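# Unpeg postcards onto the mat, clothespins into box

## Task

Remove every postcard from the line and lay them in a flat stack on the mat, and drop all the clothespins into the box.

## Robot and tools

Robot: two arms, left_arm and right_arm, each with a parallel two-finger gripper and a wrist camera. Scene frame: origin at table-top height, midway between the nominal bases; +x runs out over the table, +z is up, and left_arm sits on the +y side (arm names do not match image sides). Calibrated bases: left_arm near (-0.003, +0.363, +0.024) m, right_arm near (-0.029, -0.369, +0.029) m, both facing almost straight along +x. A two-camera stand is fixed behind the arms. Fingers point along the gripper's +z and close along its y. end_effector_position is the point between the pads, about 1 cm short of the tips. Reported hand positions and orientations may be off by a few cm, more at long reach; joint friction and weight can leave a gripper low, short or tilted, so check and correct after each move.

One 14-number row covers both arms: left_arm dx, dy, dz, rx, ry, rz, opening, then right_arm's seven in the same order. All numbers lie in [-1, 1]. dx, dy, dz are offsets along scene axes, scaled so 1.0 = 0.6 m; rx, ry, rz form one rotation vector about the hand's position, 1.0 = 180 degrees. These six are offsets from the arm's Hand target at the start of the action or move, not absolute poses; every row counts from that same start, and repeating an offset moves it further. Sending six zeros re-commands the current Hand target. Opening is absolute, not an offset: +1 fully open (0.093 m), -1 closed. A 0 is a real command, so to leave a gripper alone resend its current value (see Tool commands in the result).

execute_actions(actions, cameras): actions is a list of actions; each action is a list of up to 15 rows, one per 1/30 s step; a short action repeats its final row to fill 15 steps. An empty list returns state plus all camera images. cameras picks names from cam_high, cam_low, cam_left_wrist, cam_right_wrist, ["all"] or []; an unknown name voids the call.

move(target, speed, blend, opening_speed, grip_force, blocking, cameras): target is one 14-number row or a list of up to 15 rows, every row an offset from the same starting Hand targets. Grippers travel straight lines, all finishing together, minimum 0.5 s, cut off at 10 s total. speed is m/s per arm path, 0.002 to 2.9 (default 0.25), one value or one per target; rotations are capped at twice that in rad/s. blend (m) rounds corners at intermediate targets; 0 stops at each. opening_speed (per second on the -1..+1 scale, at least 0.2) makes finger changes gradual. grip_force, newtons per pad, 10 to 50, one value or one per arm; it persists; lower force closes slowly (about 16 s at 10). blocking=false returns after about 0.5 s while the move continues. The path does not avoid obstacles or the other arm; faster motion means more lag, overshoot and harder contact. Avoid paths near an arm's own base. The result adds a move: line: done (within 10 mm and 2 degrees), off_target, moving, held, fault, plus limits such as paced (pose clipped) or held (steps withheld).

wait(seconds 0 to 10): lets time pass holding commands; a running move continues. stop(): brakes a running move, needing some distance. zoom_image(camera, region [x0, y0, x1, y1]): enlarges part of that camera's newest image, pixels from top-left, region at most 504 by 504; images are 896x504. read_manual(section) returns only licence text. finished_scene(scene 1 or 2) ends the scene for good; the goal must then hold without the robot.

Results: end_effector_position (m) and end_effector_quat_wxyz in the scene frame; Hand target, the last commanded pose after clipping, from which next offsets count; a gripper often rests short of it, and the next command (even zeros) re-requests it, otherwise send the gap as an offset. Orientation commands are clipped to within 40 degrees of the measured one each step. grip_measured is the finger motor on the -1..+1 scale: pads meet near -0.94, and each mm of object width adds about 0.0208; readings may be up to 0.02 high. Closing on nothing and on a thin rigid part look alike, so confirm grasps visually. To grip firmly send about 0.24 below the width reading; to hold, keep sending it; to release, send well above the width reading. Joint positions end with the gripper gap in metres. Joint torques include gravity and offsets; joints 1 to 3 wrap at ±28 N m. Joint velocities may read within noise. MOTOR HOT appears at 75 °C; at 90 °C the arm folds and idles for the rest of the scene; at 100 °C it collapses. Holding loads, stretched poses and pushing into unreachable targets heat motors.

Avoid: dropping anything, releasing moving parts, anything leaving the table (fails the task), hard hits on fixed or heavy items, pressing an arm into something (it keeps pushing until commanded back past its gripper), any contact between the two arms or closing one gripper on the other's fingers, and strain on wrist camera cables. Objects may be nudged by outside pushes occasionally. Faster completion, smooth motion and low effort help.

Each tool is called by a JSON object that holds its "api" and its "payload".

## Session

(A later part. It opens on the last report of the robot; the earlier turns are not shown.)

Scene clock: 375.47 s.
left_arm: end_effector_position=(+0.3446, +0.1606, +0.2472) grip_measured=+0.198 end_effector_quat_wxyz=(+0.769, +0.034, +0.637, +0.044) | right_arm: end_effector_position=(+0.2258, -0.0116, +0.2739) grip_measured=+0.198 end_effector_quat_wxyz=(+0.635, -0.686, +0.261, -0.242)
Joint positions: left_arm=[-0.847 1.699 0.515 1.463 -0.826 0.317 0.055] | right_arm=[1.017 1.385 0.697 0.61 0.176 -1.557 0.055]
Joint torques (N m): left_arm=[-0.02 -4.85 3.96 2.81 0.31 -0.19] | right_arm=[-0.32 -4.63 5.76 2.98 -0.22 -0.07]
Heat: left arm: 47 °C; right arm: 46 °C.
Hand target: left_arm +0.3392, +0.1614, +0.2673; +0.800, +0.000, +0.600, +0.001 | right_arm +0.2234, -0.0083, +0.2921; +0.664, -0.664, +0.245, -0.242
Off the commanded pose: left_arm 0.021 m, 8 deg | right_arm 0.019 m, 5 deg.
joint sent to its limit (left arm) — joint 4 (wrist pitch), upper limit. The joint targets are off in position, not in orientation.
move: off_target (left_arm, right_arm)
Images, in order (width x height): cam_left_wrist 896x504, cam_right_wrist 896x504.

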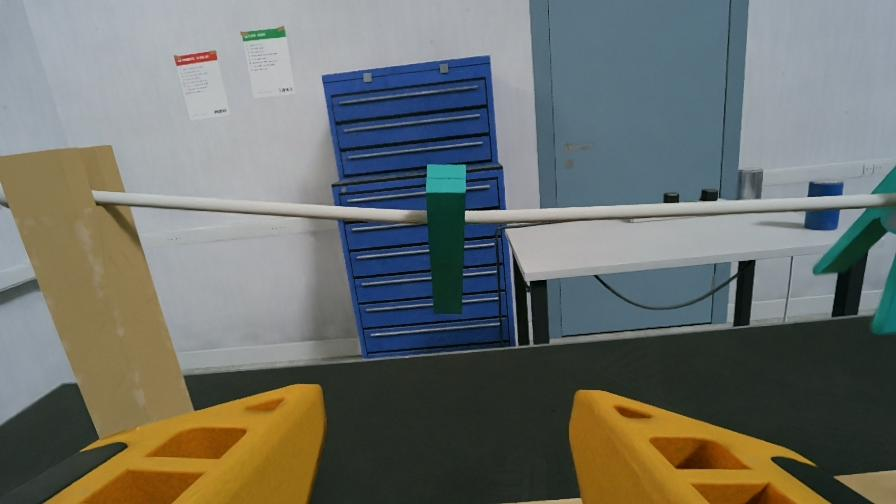

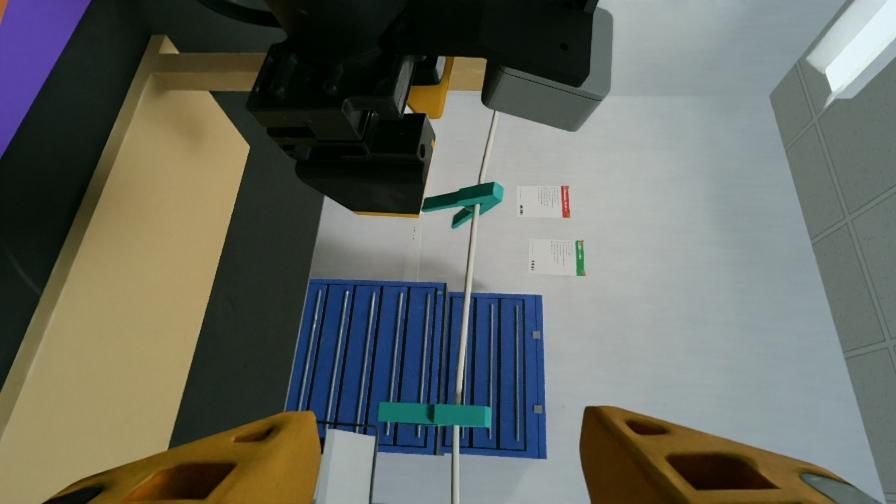

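{"api": "move", "payload": {"target": [[0.151,-0.016,0.012,0,0.02,0,0.2,0,0,0,0,0,0,0.2]], "speed": 0.12, "cameras": ["cam_left_wrist","cam_right_wrist"]}}

Scene clock: 377.73 s.
left_arm: end_effector_position=(+0.4233, +0.1614, +0.2683) grip_measured=+0.198 end_effector_quat_wxyz=(+0.779, -0.001, +0.626, +0.019) | right_arm: end_effector_position=(+0.2258, -0.0116, +0.2739) grip_measured=+0.198 end_effector_quat_wxyz=(+0.635, -0.686, +0.261, -0.242)
Joint positions: left_arm=[-0.674 1.828 0.783 1.325 -0.676 0.201 0.055] | right_arm=[1.017 1.385 0.697 0.61 0.176 -1.557 0.055]
Joint torques (N m): left_arm=[0.01 -5.89 8.21 1.43 0.31 -0.18] | right_arm=[-0.31 -4.59 5.78 2.97 -0.22 -0.07]
Heat: left arm: 47 °C; right arm: 46 °C.
Hand target: left_arm +0.4298, +0.1518, +0.2745; +0.781, +0.000, +0.625, +0.001 | right_arm +0.2234, -0.0083, +0.2921; +0.664, -0.664, +0.245, -0.242
Off the commanded pose: left_arm 0.013 m, 2 deg | right_arm 0.019 m, 5 deg.
move: off_target (left_arm, right_arm)
Images, in order (width x height): cam_left_wrist 896x504, cam_right_wrist 896x504.

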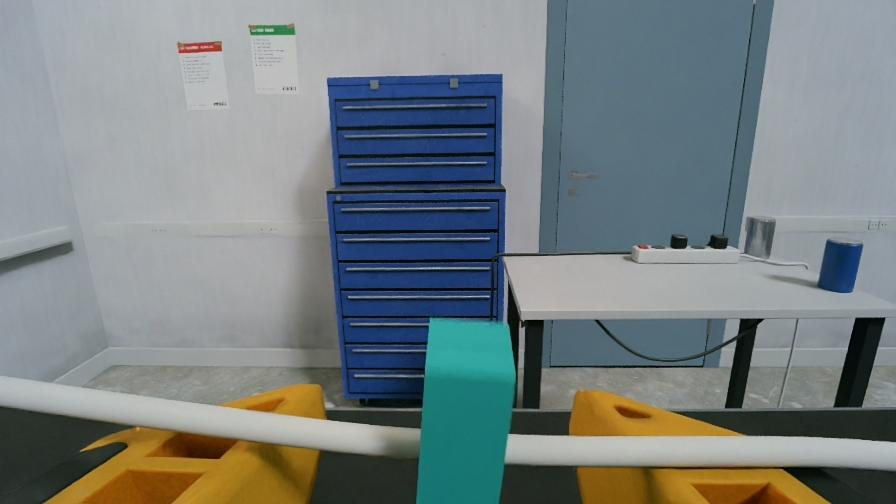

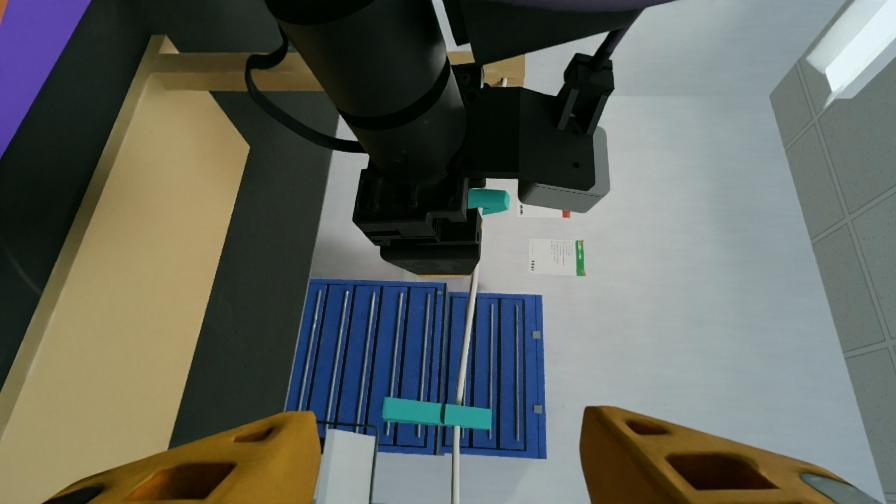

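{"api": "move", "payload": {"target": [[0.0,0,0,0,0,0,-1,0,0,0,0,0,0,0.2]], "speed": 0.08, "cameras": ["cam_left_wrist","cam_right_wrist","cam_low"]}}

Scene clock: 378.63 s.
left_arm: end_effector_position=(+0.4235, +0.1605, +0.2687) grip_measured=-0.929 end_effector_quat_wxyz=(+0.780, +0.000, +0.626, +0.017) | right_arm: end_effector_position=(+0.2258, -0.0116, +0.2739) grip_measured=+0.198 end_effector_quat_wxyz=(+0.635, -0.686, +0.261, -0.242)
Joint positions: left_arm=[-0.674 1.828 0.785 1.323 -0.671 0.199 0.001] | right_arm=[1.017 1.385 0.697 0.61 0.176 -1.557 0.055]
Joint torques (N m): left_arm=[0.01 -5.89 8.21 1.45 0.25 -0.17] | right_arm=[-0.32 -4.6 5.76 2.97 -0.21 -0.07]
Heat: left arm: 47 °C; right arm: 46 °C.
Hand target: left_arm +0.4298, +0.1518, +0.2745; +0.781, +0.000, +0.625, +0.001 | right_arm +0.2234, -0.0083, +0.2921; +0.664, -0.664, +0.245, -0.242
Off the commanded pose: left_arm 0.012 m, 2 deg | right_arm 0.019 m, 5 deg.
move: off_target (left_arm, right_arm)
Images, in order (width x height): cam_low 896x504, cam_left_wrist 896x504, cam_right_wrist 896x504.

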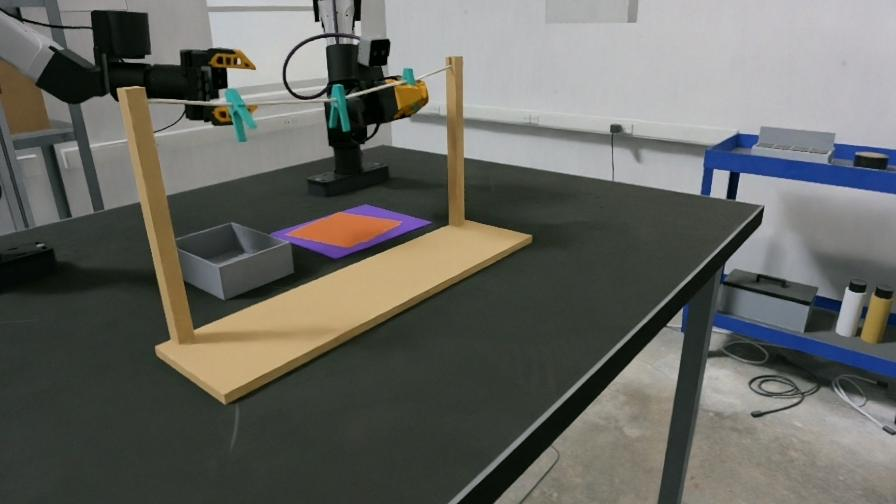

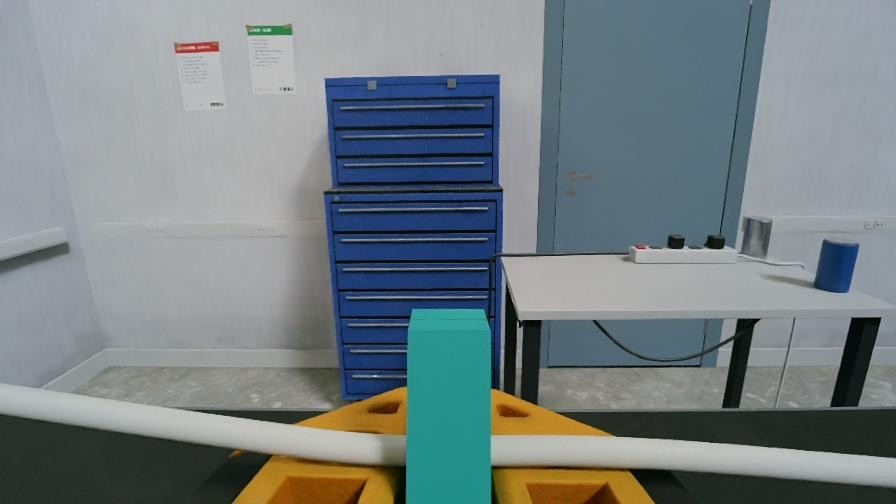

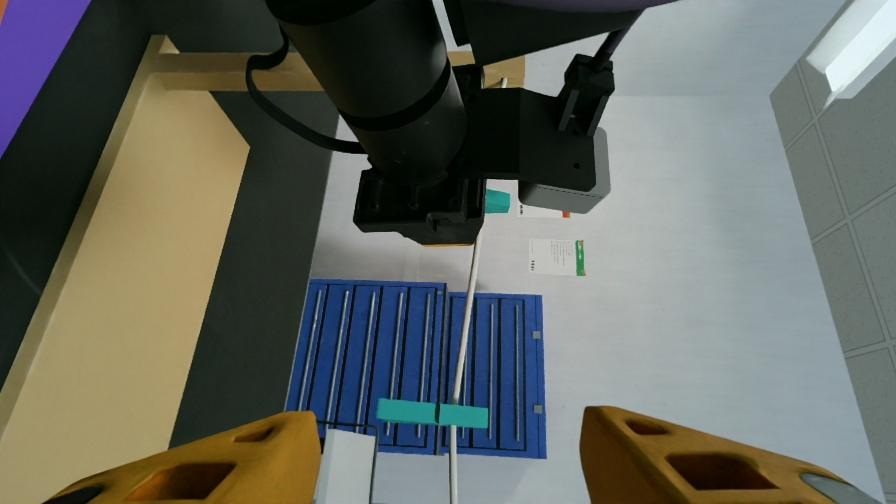

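{"api": "move", "payload": {"target": [[-0.05,0.019,0.029,0,0.52,0,-1,0,0,0,0,0,0,0.2]], "speed": 0.3, "cameras": ["cam_left_wrist","cam_right_wrist","cam_low"]}}

{"api": "zoom_image", "payload": {"camera": "cam_low", "region": [340, 30, 460, 110]}}

{"api": "zoom_image", "payload": {"camera": "cam_right_wrist", "region": [420, 50, 620, 270]}}

Scene clock: 382.47 s.
left_arm: end_effector_position=(+0.4009, +0.1561, +0.2816) grip_measured=-0.929 end_effector_quat_wxyz=(+0.188, +0.009, +0.981, -0.053) | right_arm: end_effector_position=(+0.2258, -0.0116, +0.2739) grip_measured=+0.198 end_effector_quat_wxyz=(+0.635, -0.686, +0.261, -0.242)
Joint positions: left_arm=[-0.511 2.098 2.444 -1.533 -0.084 -0.471 0.001] | right_arm=[1.017 1.385 0.697 0.61 0.176 -1.557 0.055]
Joint torques (N m): left_arm=[0.29 -9.02 7.79 0.74 -0.03 0.21] | right_arm=[-0.38 -4.6 5.85 2.99 -0.22 -0.07]
Heat: left arm: 47 °C; right arm: 47 °C.
Hand target: left_arm +0.3998, +0.1632, +0.2919; +0.079, +0.001, +0.997, +0.001 | right_arm +0.2234, -0.0083, +0.2921; +0.664, -0.664, +0.245, -0.242
Off the commanded pose: left_arm 0.013 m, 14 deg | right_arm 0.019 m, 5 deg.
joint sent to its limit (left arm) — joint 4 (wrist pitch), lower limit. The joint targets are off in position and orientation.
move: off_target (left_arm, right_arm)
Images, in order (width x height): cam_low 896x504, cam_left_wrist 896x504, cam_right_wrist 896x504.

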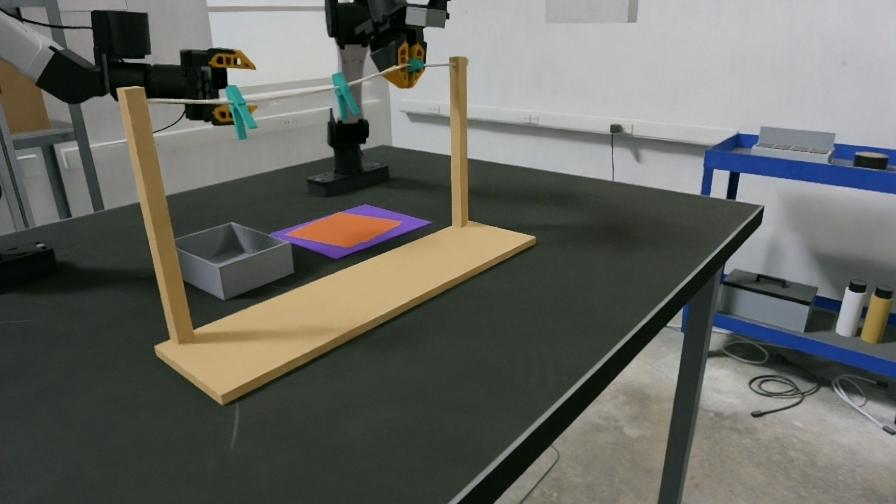

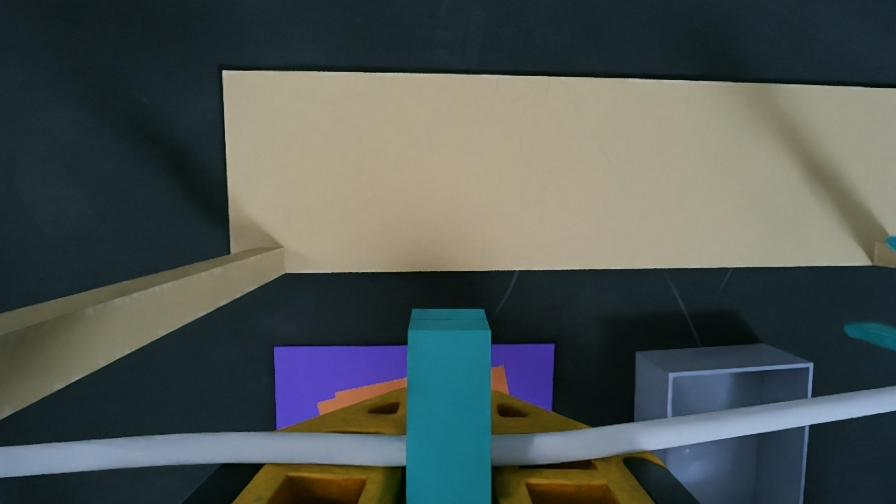

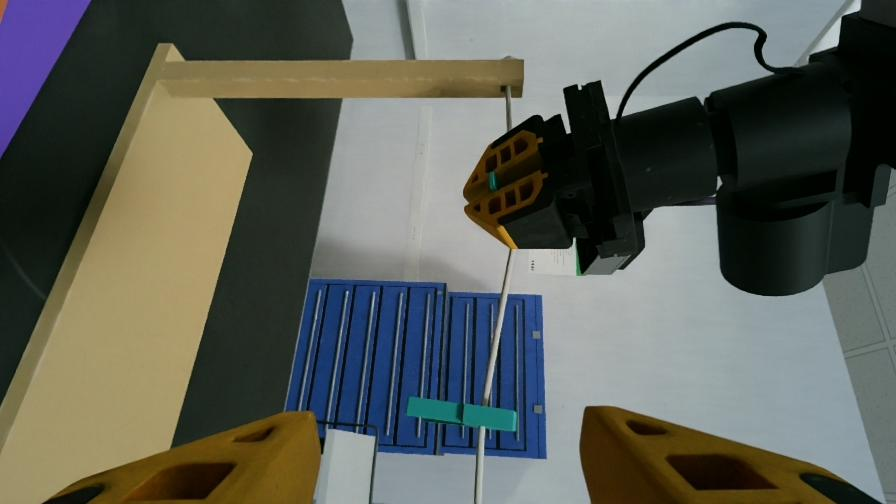

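Scaled by 4.200 from the camera's 896x504 image, which has a finer 1280x720 frame.

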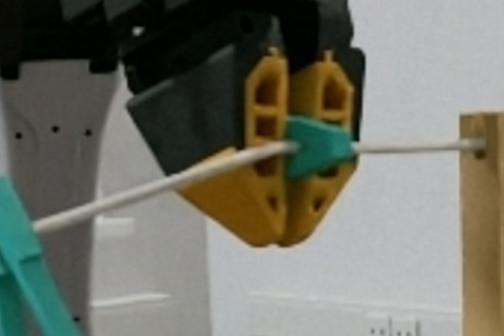

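Scaled by 2.291 from the camera's 896x504 image, which has a finer 1280x720 frame.

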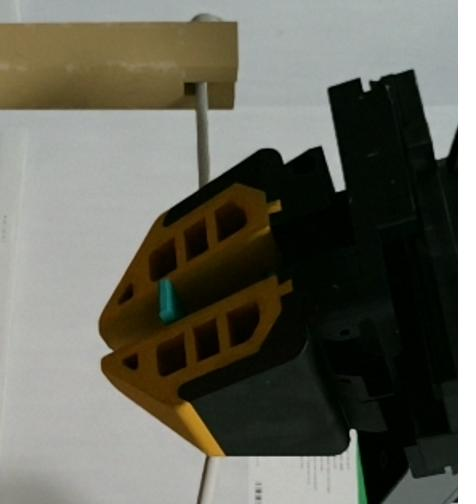

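{"api": "move", "payload": {"target": [[0,0,0,0,0,0,0.2,0,0,0,0,0,0,0.2],[0,0,0.05,0,0,0,0.2,0,0,0,0,0,0,0.2],[-0.1,0,0.02,0,-0.54,0,0.2,0,0,0,0,0,0,0.2],[-0.075,0,-0.03,0,-0.52,0,0.2,0,0,0,0,0,0,0.2]], "speed": 0.3, "cameras": ["cam_left_wrist","cam_right_wrist"]}}

Scene clock: 388.93 s.
left_arm: end_effector_position=(+0.3574, +0.1654, +0.2658) grip_measured=+0.198 end_effector_quat_wxyz=(+0.768, +0.012, +0.640, +0.030) | right_arm: end_effector_position=(+0.2258, -0.0116, +0.2739) grip_measured=+0.198 end_effector_quat_wxyz=(+0.635, -0.686, +0.261, -0.242)
Joint positions: left_arm=[-0.809 1.636 0.571 1.328 -0.806 0.25 0.055] | right_arm=[1.017 1.385 0.697 0.61 0.176 -1.557 0.055]
Joint torques (N m): left_arm=[0.08 -4.68 4.37 2.24 0.31 -0.18] | right_arm=[-0.32 -4.66 5.78 2.99 -0.21 -0.06]
Heat: left arm: 47 °C; right arm: 48 °C.
Hand target: left_arm +0.3548, +0.1632, +0.2739; +0.781, +0.000, +0.625, +0.001 | right_arm +0.2234, -0.0083, +0.2921; +0.664, -0.664, +0.245, -0.242
Off the commanded pose: left_arm 0.009 m, 4 deg | right_arm 0.019 m, 5 deg.
move: off_target (left_arm, right_arm)
Images, in order (width x height): cam_left_wrist 896x504, cam_right_wrist 896x504.

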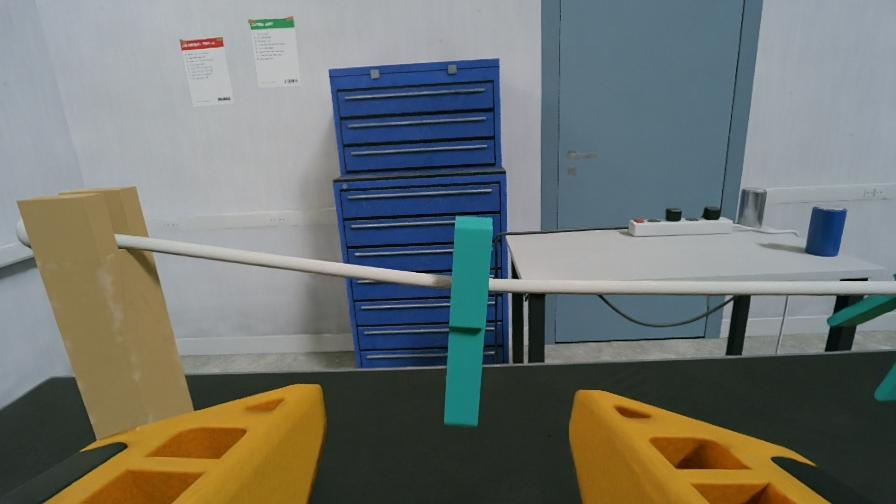

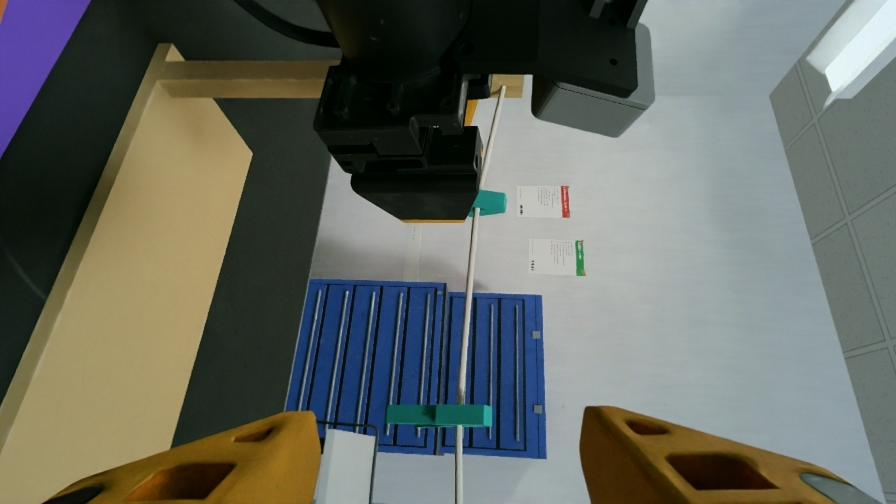

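{"api": "move", "payload": {"target": [[0.094,-0.018,0.0,0,0.0,0,0.2,0,0,0,0,0,0,0.2],[0.094,-0.018,0.0,0,0.0,0,-1,0,0,0,0,0,0,0.2]], "speed": 0.12, "cameras": ["cam_left_wrist","cam_low"]}}

Scene clock: 391.40 s.
left_arm: end_effector_position=(+0.4063, +0.1616, +0.2639) grip_measured=-0.930 end_effector_quat_wxyz=(+0.774, +0.004, +0.633, +0.023) | right_arm: end_effector_position=(+0.2258, -0.0116, +0.2739) grip_measured=+0.198 end_effector_quat_wxyz=(+0.635, -0.686, +0.261, -0.242)
Joint positions: left_arm=[-0.706 1.785 0.722 1.328 -0.706 0.21 0.001] | right_arm=[1.017 1.385 0.697 0.61 0.176 -1.557 0.055]
Joint torques (N m): left_arm=[-0.08 -5.49 8.06 1.67 0.26 -0.16] | right_arm=[-0.35 -4.66 5.76 2.96 -0.21 -0.06]
Heat: left arm: 47 °C; right arm: 48 °C.
Hand target: left_arm +0.4112, +0.1524, +0.2739; +0.781, +0.000, +0.625, +0.001 | right_arm +0.2234, -0.0083, +0.2921; +0.664, -0.664, +0.245, -0.242
Off the commanded pose: left_arm 0.015 m, 3 deg | right_arm 0.019 m, 5 deg.
move: off_target (left_arm, right_arm); target 2's new opening was sent with left_arm's hand 0.015 m and 3 deg from that target
Images, in order (width x height): cam_low 896x504, cam_left_wrist 896x504.

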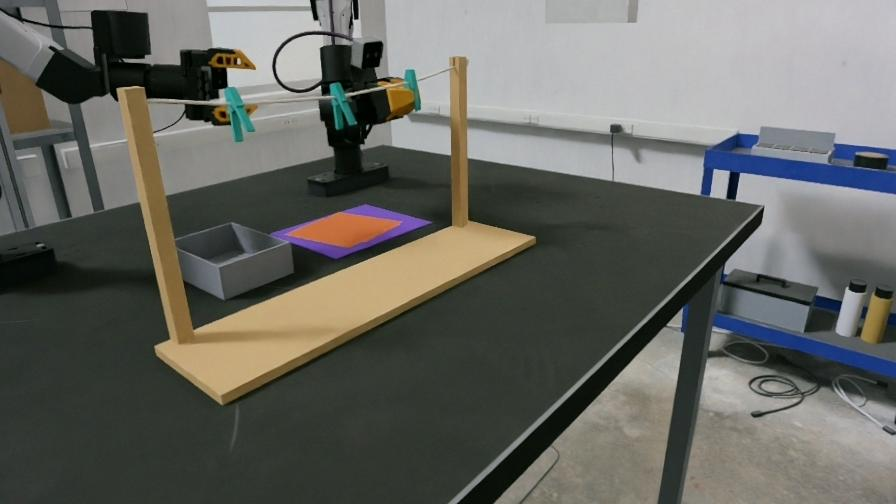

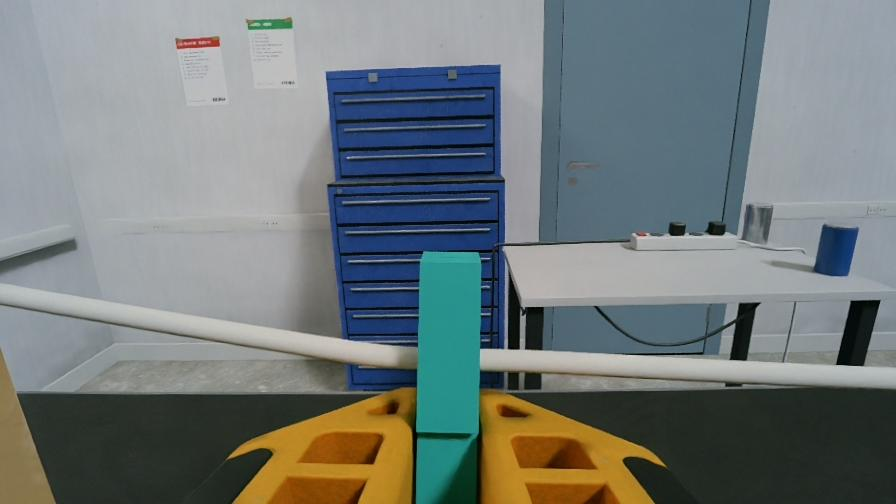

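{"api": "move", "payload": {"target": [[-0.03,0.018,0.027,0,0.52,0,-1,0,0,0,0,0,0,0.2]], "speed": 0.3, "cameras": ["cam_left_wrist","cam_right_wrist","cam_low"]}}

{"api": "zoom_image", "payload": {"camera": "cam_low", "region": [340, 30, 460, 110]}}

{"api": "zoom_image", "payload": {"camera": "cam_right_wrist", "region": [420, 50, 620, 270]}}

Scene clock: 395.23 s.
left_arm: end_effector_position=(+0.3935, +0.1587, +0.2815) grip_measured=-0.930 end_effector_quat_wxyz=(+0.182, +0.006, +0.982, -0.049) | right_arm: end_effector_position=(+0.2258, -0.0116, +0.2739) grip_measured=+0.198 end_effector_quat_wxyz=(+0.635, -0.686, +0.261, -0.242)
Joint positions: left_arm=[-0.516 2.07 2.405 -1.535 -0.088 -0.481 0.001] | right_arm=[1.017 1.385 0.697 0.61 0.176 -1.557 0.055]
Joint torques (N m): left_arm=[0.17 -8.28 8.08 0.72 0.01 0.23] | right_arm=[-0.29 -4.63 5.79 2.97 -0.21 -0.07]
Heat: left arm: 47 °C; right arm: 49 °C.
Hand target: left_arm +0.3932, +0.1632, +0.2901; +0.079, +0.001, +0.997, +0.001 | right_arm +0.2234, -0.0083, +0.2921; +0.664, -0.664, +0.245, -0.242
Off the commanded pose: left_arm 0.010 m, 13 deg | right_arm 0.019 m, 5 deg.
joint sent to its limit (left arm) — joint 4 (wrist pitch), lower limit. The joint targets are off in position and orientation.
move: off_target (left_arm, right_arm)
Images, in order (width x height): cam_low 896x504, cam_left_wrist 896x504, cam_right_wrist 896x504.

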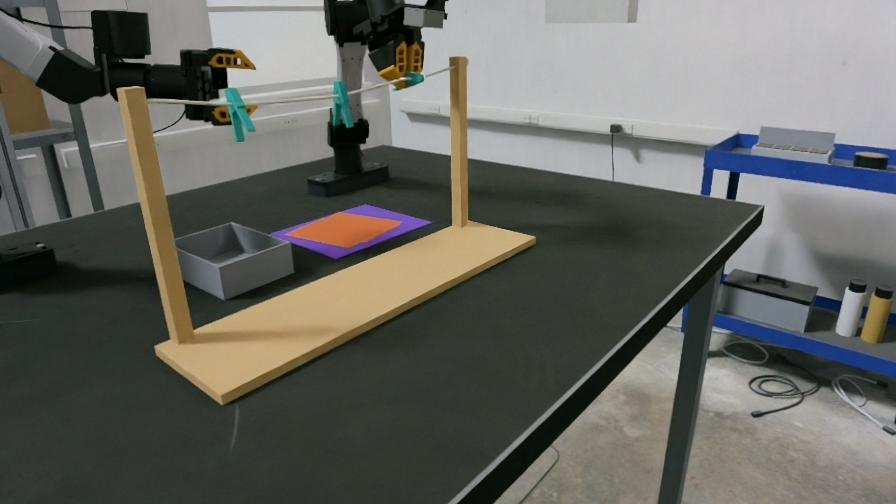

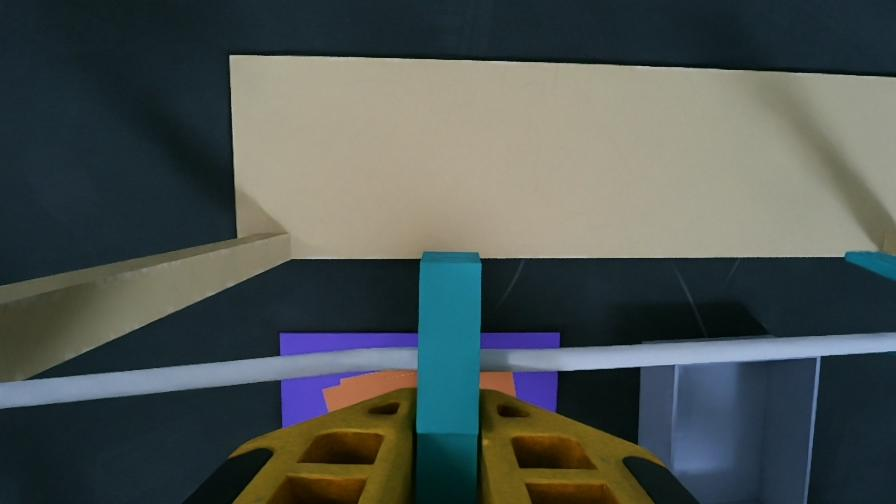

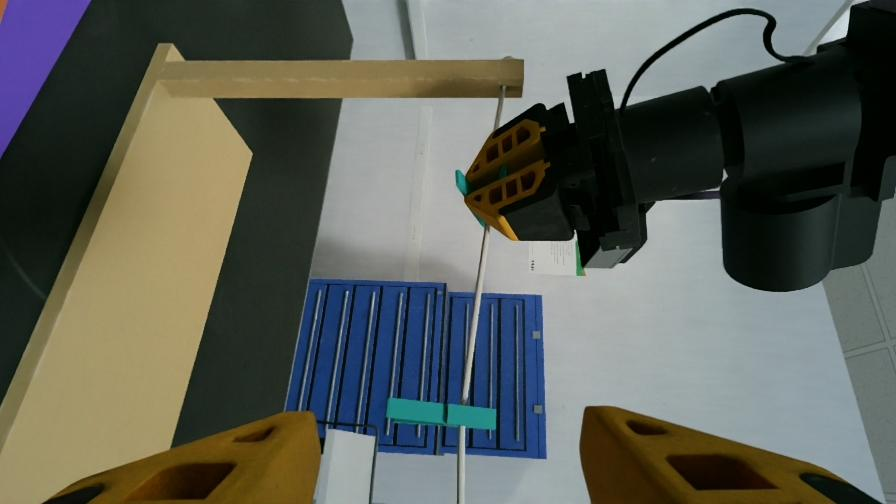

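Scaled by 4.200 from the camera's 896x504 image, which has a finer 1280x720 frame.

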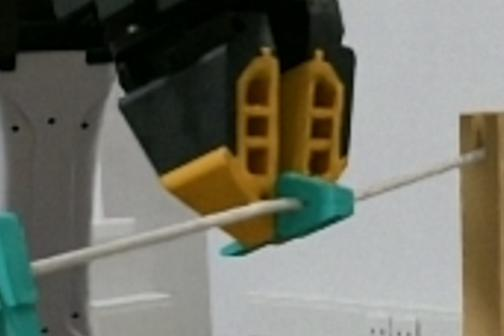

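Scaled by 2.291 from the camera's 896x504 image, which has a finer 1280x720 frame.

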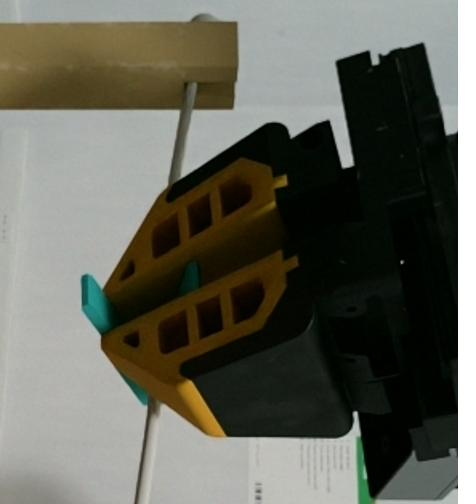

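{"api": "move", "payload": {"target": [[0,0,0,0,0,0,0.2,0,0,0,0,0,0,0.2],[0,0,0.05,0,0,0,0.2,0,0,0,0,0,0,0.2],[-0.1,0,0.03,0,-0.54,0,0.2,0,0,0,0,0,0,0.2],[-0.062,0,0.02,0,-0.52,0,0.2,0,0,0,0,0,0,0.2]], "speed": 0.3, "cameras": ["cam_left_wrist","cam_right_wrist"]}}

Scene clock: 402.27 s.
left_arm: end_effector_position=(+0.3514, +0.1736, +0.2936) grip_measured=+0.198 end_effector_quat_wxyz=(+0.779, -0.002, +0.627, +0.020) | right_arm: end_effector_position=(+0.2258, -0.0116, +0.2739) grip_measured=+0.198 end_effector_quat_wxyz=(+0.635, -0.686, +0.261, -0.242)
Joint positions: left_arm=[-0.804 1.541 0.578 1.276 -0.803 0.251 0.055] | right_arm=[1.017 1.385 0.697 0.61 0.176 -1.557 0.055]
Joint torques (N m): left_arm=[-0.18 -4.19 8.47 1.35 0.34 -0.15] | right_arm=[-0.27 -4.63 5.81 2.97 -0.22 -0.06]
Heat: left arm: 47 °C; right arm: 49 °C.
Hand target: left_arm +0.3560, +0.1632, +0.3021; +0.781, +0.000, +0.625, +0.001 | right_arm +0.2234, -0.0083, +0.2921; +0.664, -0.664, +0.245, -0.242
Off the commanded pose: left_arm 0.014 m, 2 deg | right_arm 0.019 m, 5 deg.
move: off_target (left_arm, right_arm)
Images, in order (width x height): cam_left_wrist 896x504, cam_right_wrist 896x504.

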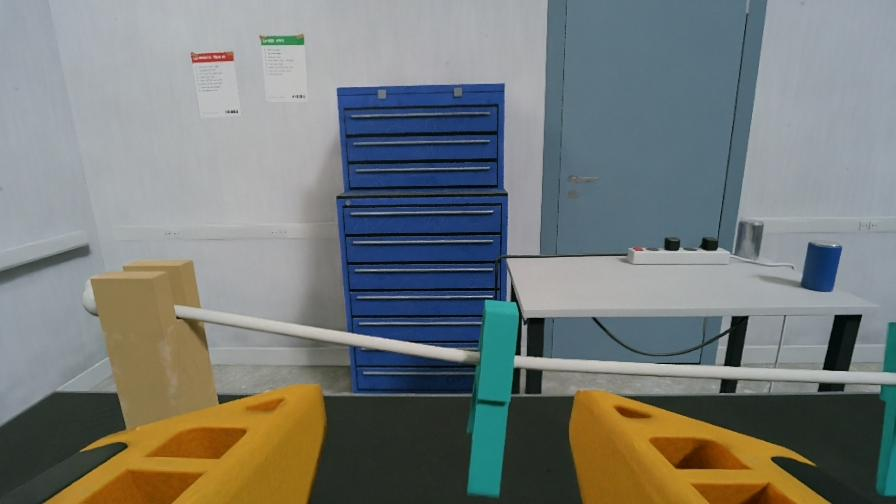

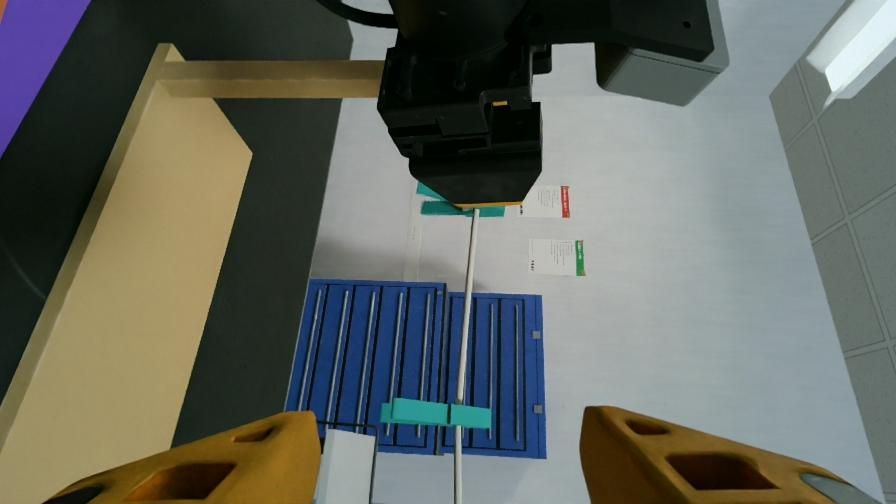

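{"api": "move", "payload": {"target": [[0.095,-0.022,-0.003,0,0.0,0,0.2,0,0,0,0,0,0,0.2]], "speed": 0.12, "cameras": ["cam_left_wrist","cam_right_wrist"]}}

Scene clock: 403.77 s.
left_arm: end_effector_position=(+0.4070, +0.1603, +0.2943) grip_measured=+0.198 end_effector_quat_wxyz=(+0.781, -0.004, +0.625, +0.019) | right_arm: end_effector_position=(+0.2258, -0.0116, +0.2739) grip_measured=+0.198 end_effector_quat_wxyz=(+0.635, -0.686, +0.261, -0.242)
Joint positions: left_arm=[-0.709 1.717 0.774 1.237 -0.712 0.213 0.055] | right_arm=[1.017 1.385 0.697 0.61 0.176 -1.557 0.055]
Joint torques (N m): left_arm=[0.03 -5.39 8.62 1.37 0.34 -0.18] | right_arm=[-0.35 -4.64 5.75 2.97 -0.21 -0.08]
Heat: left arm: 46 °C; right arm: 50 °C.
Hand target: left_arm +0.4130, +0.1500, +0.3003; +0.781, +0.000, +0.625, +0.001 | right_arm +0.2234, -0.0083, +0.2921; +0.664, -0.664, +0.245, -0.242
Off the commanded pose: left_arm 0.013 m, 2 deg | right_arm 0.019 m, 5 deg.
move: off_target (left_arm, right_arm)
Images, in order (width x height): cam_left_wrist 896x504, cam_right_wrist 896x504.

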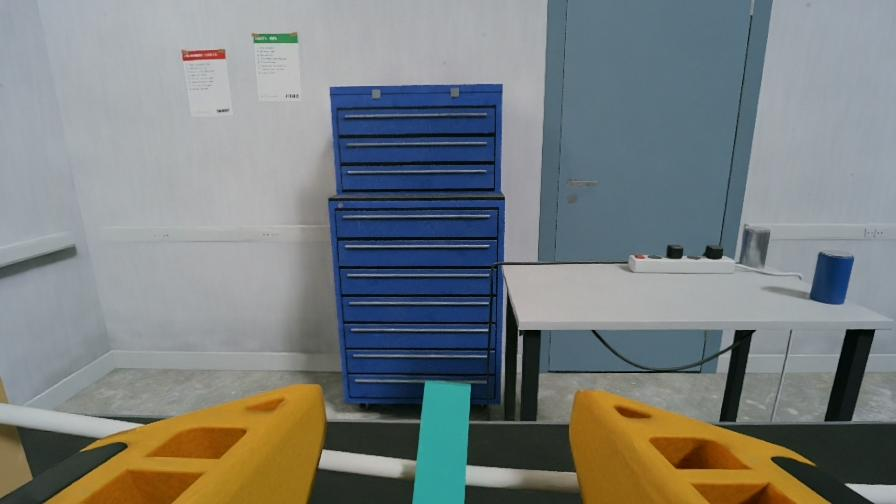

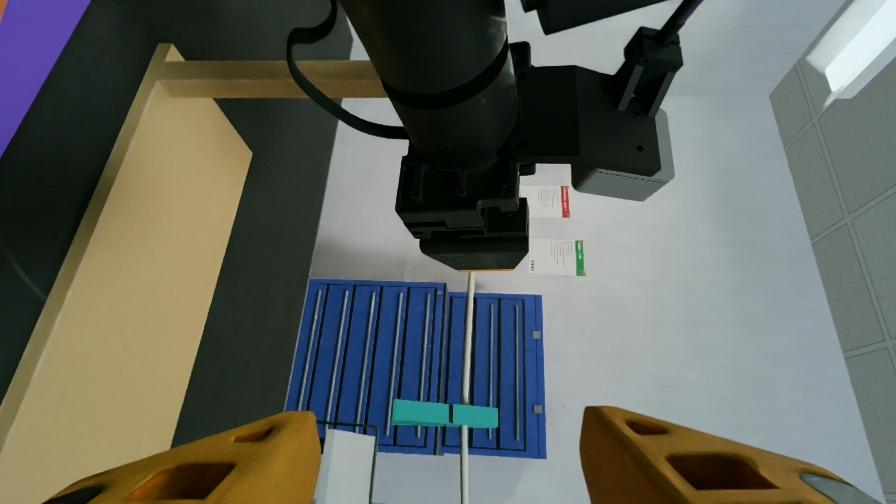

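{"api": "move", "payload": {"target": [[0.0,0,0,0,0,0,-1,0,0,0,0,0,0,0.2]], "speed": 0.08, "cameras": ["cam_left_wrist","cam_right_wrist","cam_low"]}}

Scene clock: 404.70 s.
left_arm: end_effector_position=(+0.4073, +0.1609, +0.2943) grip_measured=-0.931 end_effector_quat_wxyz=(+0.781, -0.005, +0.625, +0.019) | right_arm: end_effector_position=(+0.2258, -0.0116, +0.2739) grip_measured=+0.198 end_effector_quat_wxyz=(+0.635, -0.686, +0.261, -0.242)
Joint positions: left_arm=[-0.708 1.717 0.774 1.237 -0.712 0.211 0.001] | right_arm=[1.017 1.385 0.697 0.61 0.176 -1.557 0.055]
Joint torques (N m): left_arm=[-0.09 -5.39 8.57 1.38 0.32 -0.16] | right_arm=[-0.35 -4.62 5.75 2.97 -0.21 -0.07]
Heat: left arm: 46 °C; right arm: 50 °C.
Hand target: left_arm +0.4130, +0.1500, +0.3003; +0.781, +0.000, +0.625, +0.001 | right_arm +0.2234, -0.0083, +0.2921; +0.664, -0.664, +0.245, -0.242
Off the commanded pose: left_arm 0.014 m, 2 deg | right_arm 0.019 m, 5 deg.
move: off_target (left_arm, right_arm)
Images, in order (width x height): cam_low 896x504, cam_left_wrist 896x504, cam_right_wrist 896x504.

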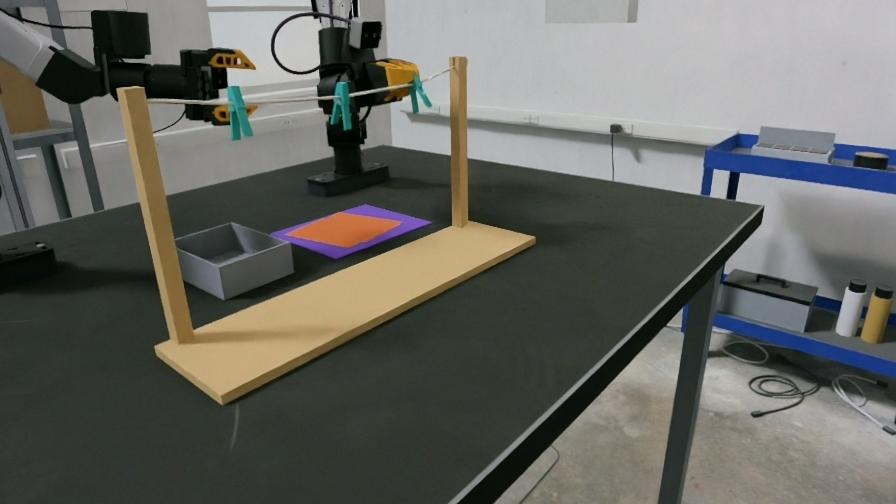

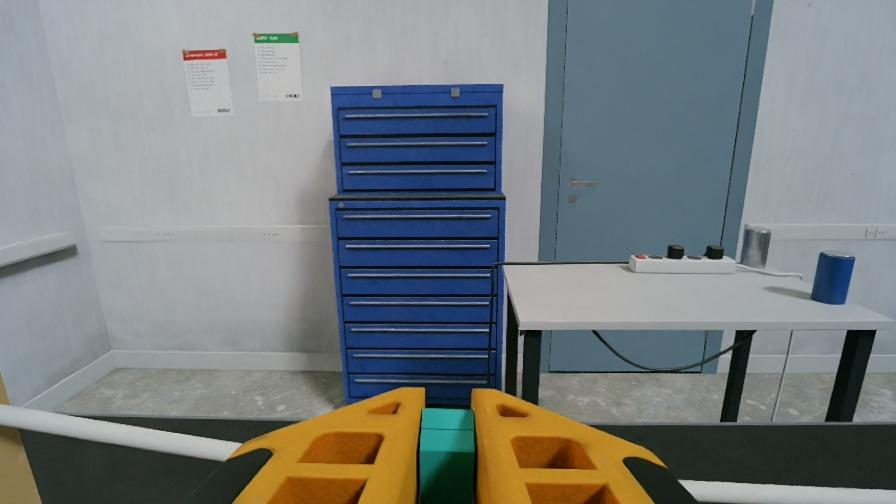

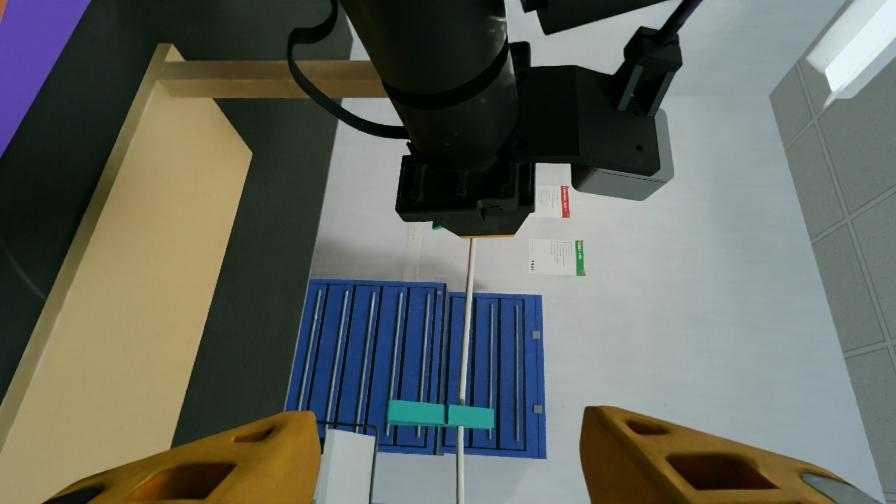

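{"api": "move", "payload": {"target": [[-0.005,0.02,-0.005,0,0.52,0,-1,0,0,0,0,0,0,0.2]], "speed": 0.3, "cameras": ["cam_left_wrist","cam_right_wrist","cam_low"]}}

{"api": "zoom_image", "payload": {"camera": "cam_low", "region": [340, 30, 460, 110]}}

{"api": "zoom_image", "payload": {"camera": "cam_right_wrist", "region": [400, 50, 620, 270]}}

Scene clock: 408.73 s.
left_arm: end_effector_position=(+0.4122, +0.1593, +0.2911) grip_measured=-0.931 end_effector_quat_wxyz=(+0.208, +0.005, +0.976, -0.059) | right_arm: end_effector_position=(+0.2258, -0.0116, +0.2739) grip_measured=+0.198 end_effector_quat_wxyz=(+0.635, -0.686, +0.261, -0.242)
Joint positions: left_arm=[-0.495 2.119 2.506 -1.53 -0.087 -0.461 0.001] | right_arm=[1.017 1.385 0.697 0.61 0.176 -1.557 0.055]
Joint torques (N m): left_arm=[0.17 -8.25 8.01 0.8 0.02 0.18] | right_arm=[-0.34 -4.63 5.78 2.98 -0.22 -0.06]
Heat: left arm: 47 °C; right arm: 50 °C.
Hand target: left_arm +0.4100, +0.1620, +0.2973; +0.079, +0.001, +0.997, +0.001 | right_arm +0.2234, -0.0083, +0.2921; +0.664, -0.664, +0.245, -0.242
Off the commanded pose: left_arm 0.007 m, 16 deg | right_arm 0.019 m, 5 deg.
joint sent to its limit (left arm) — joint 4 (wrist pitch), lower limit. The joint targets are off in position and orientation.
move: off_target (left_arm, right_arm)
Images, in order (width x height): cam_low 896x504, cam_left_wrist 896x504, cam_right_wrist 896x504.

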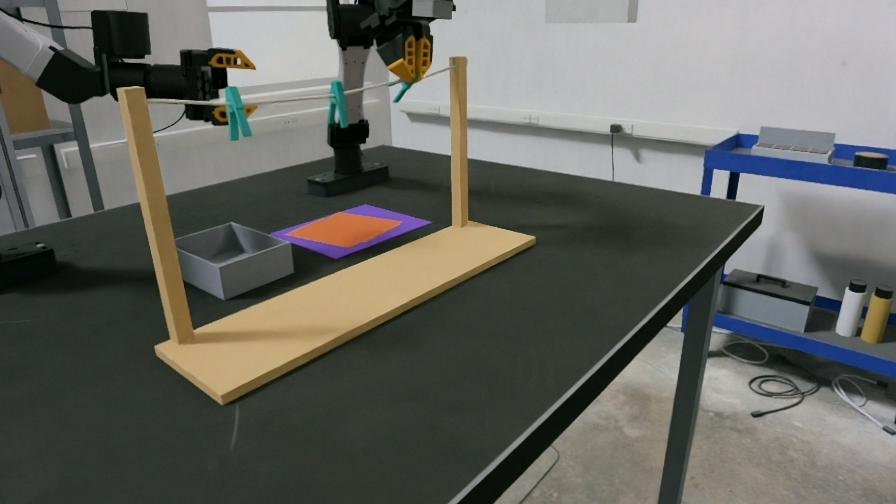

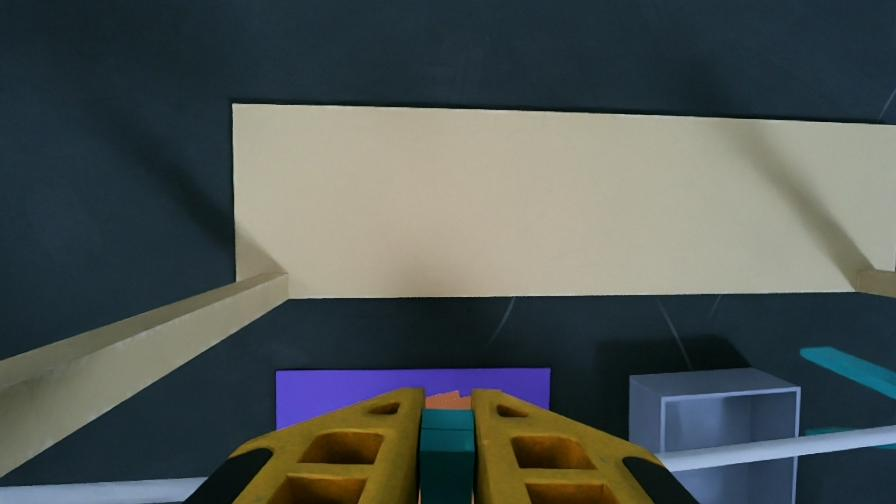

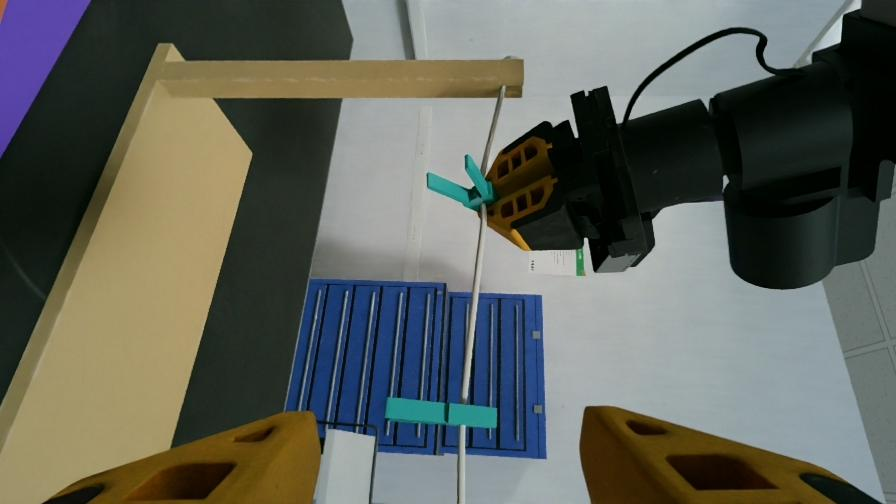

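Scaled by 4.200 from the camera's 896x504 image, which has a finer 1280x720 frame.

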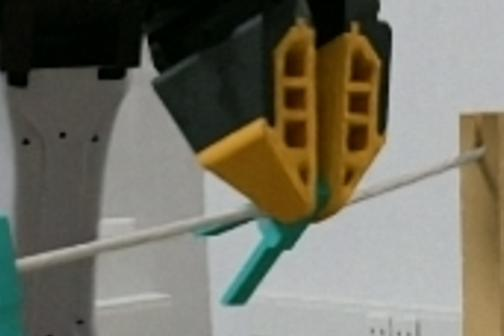

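Scaled by 2.291 from the camera's 896x504 image, which has a finer 1280x720 frame.

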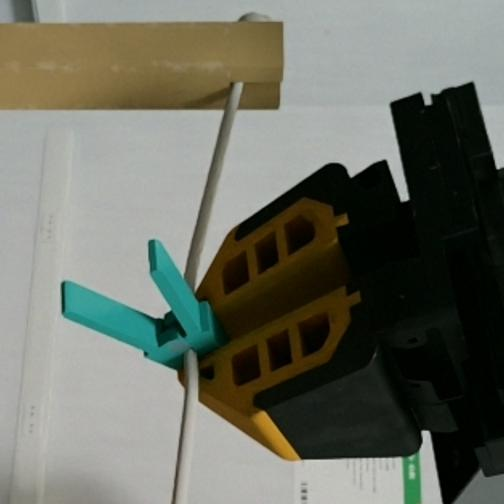

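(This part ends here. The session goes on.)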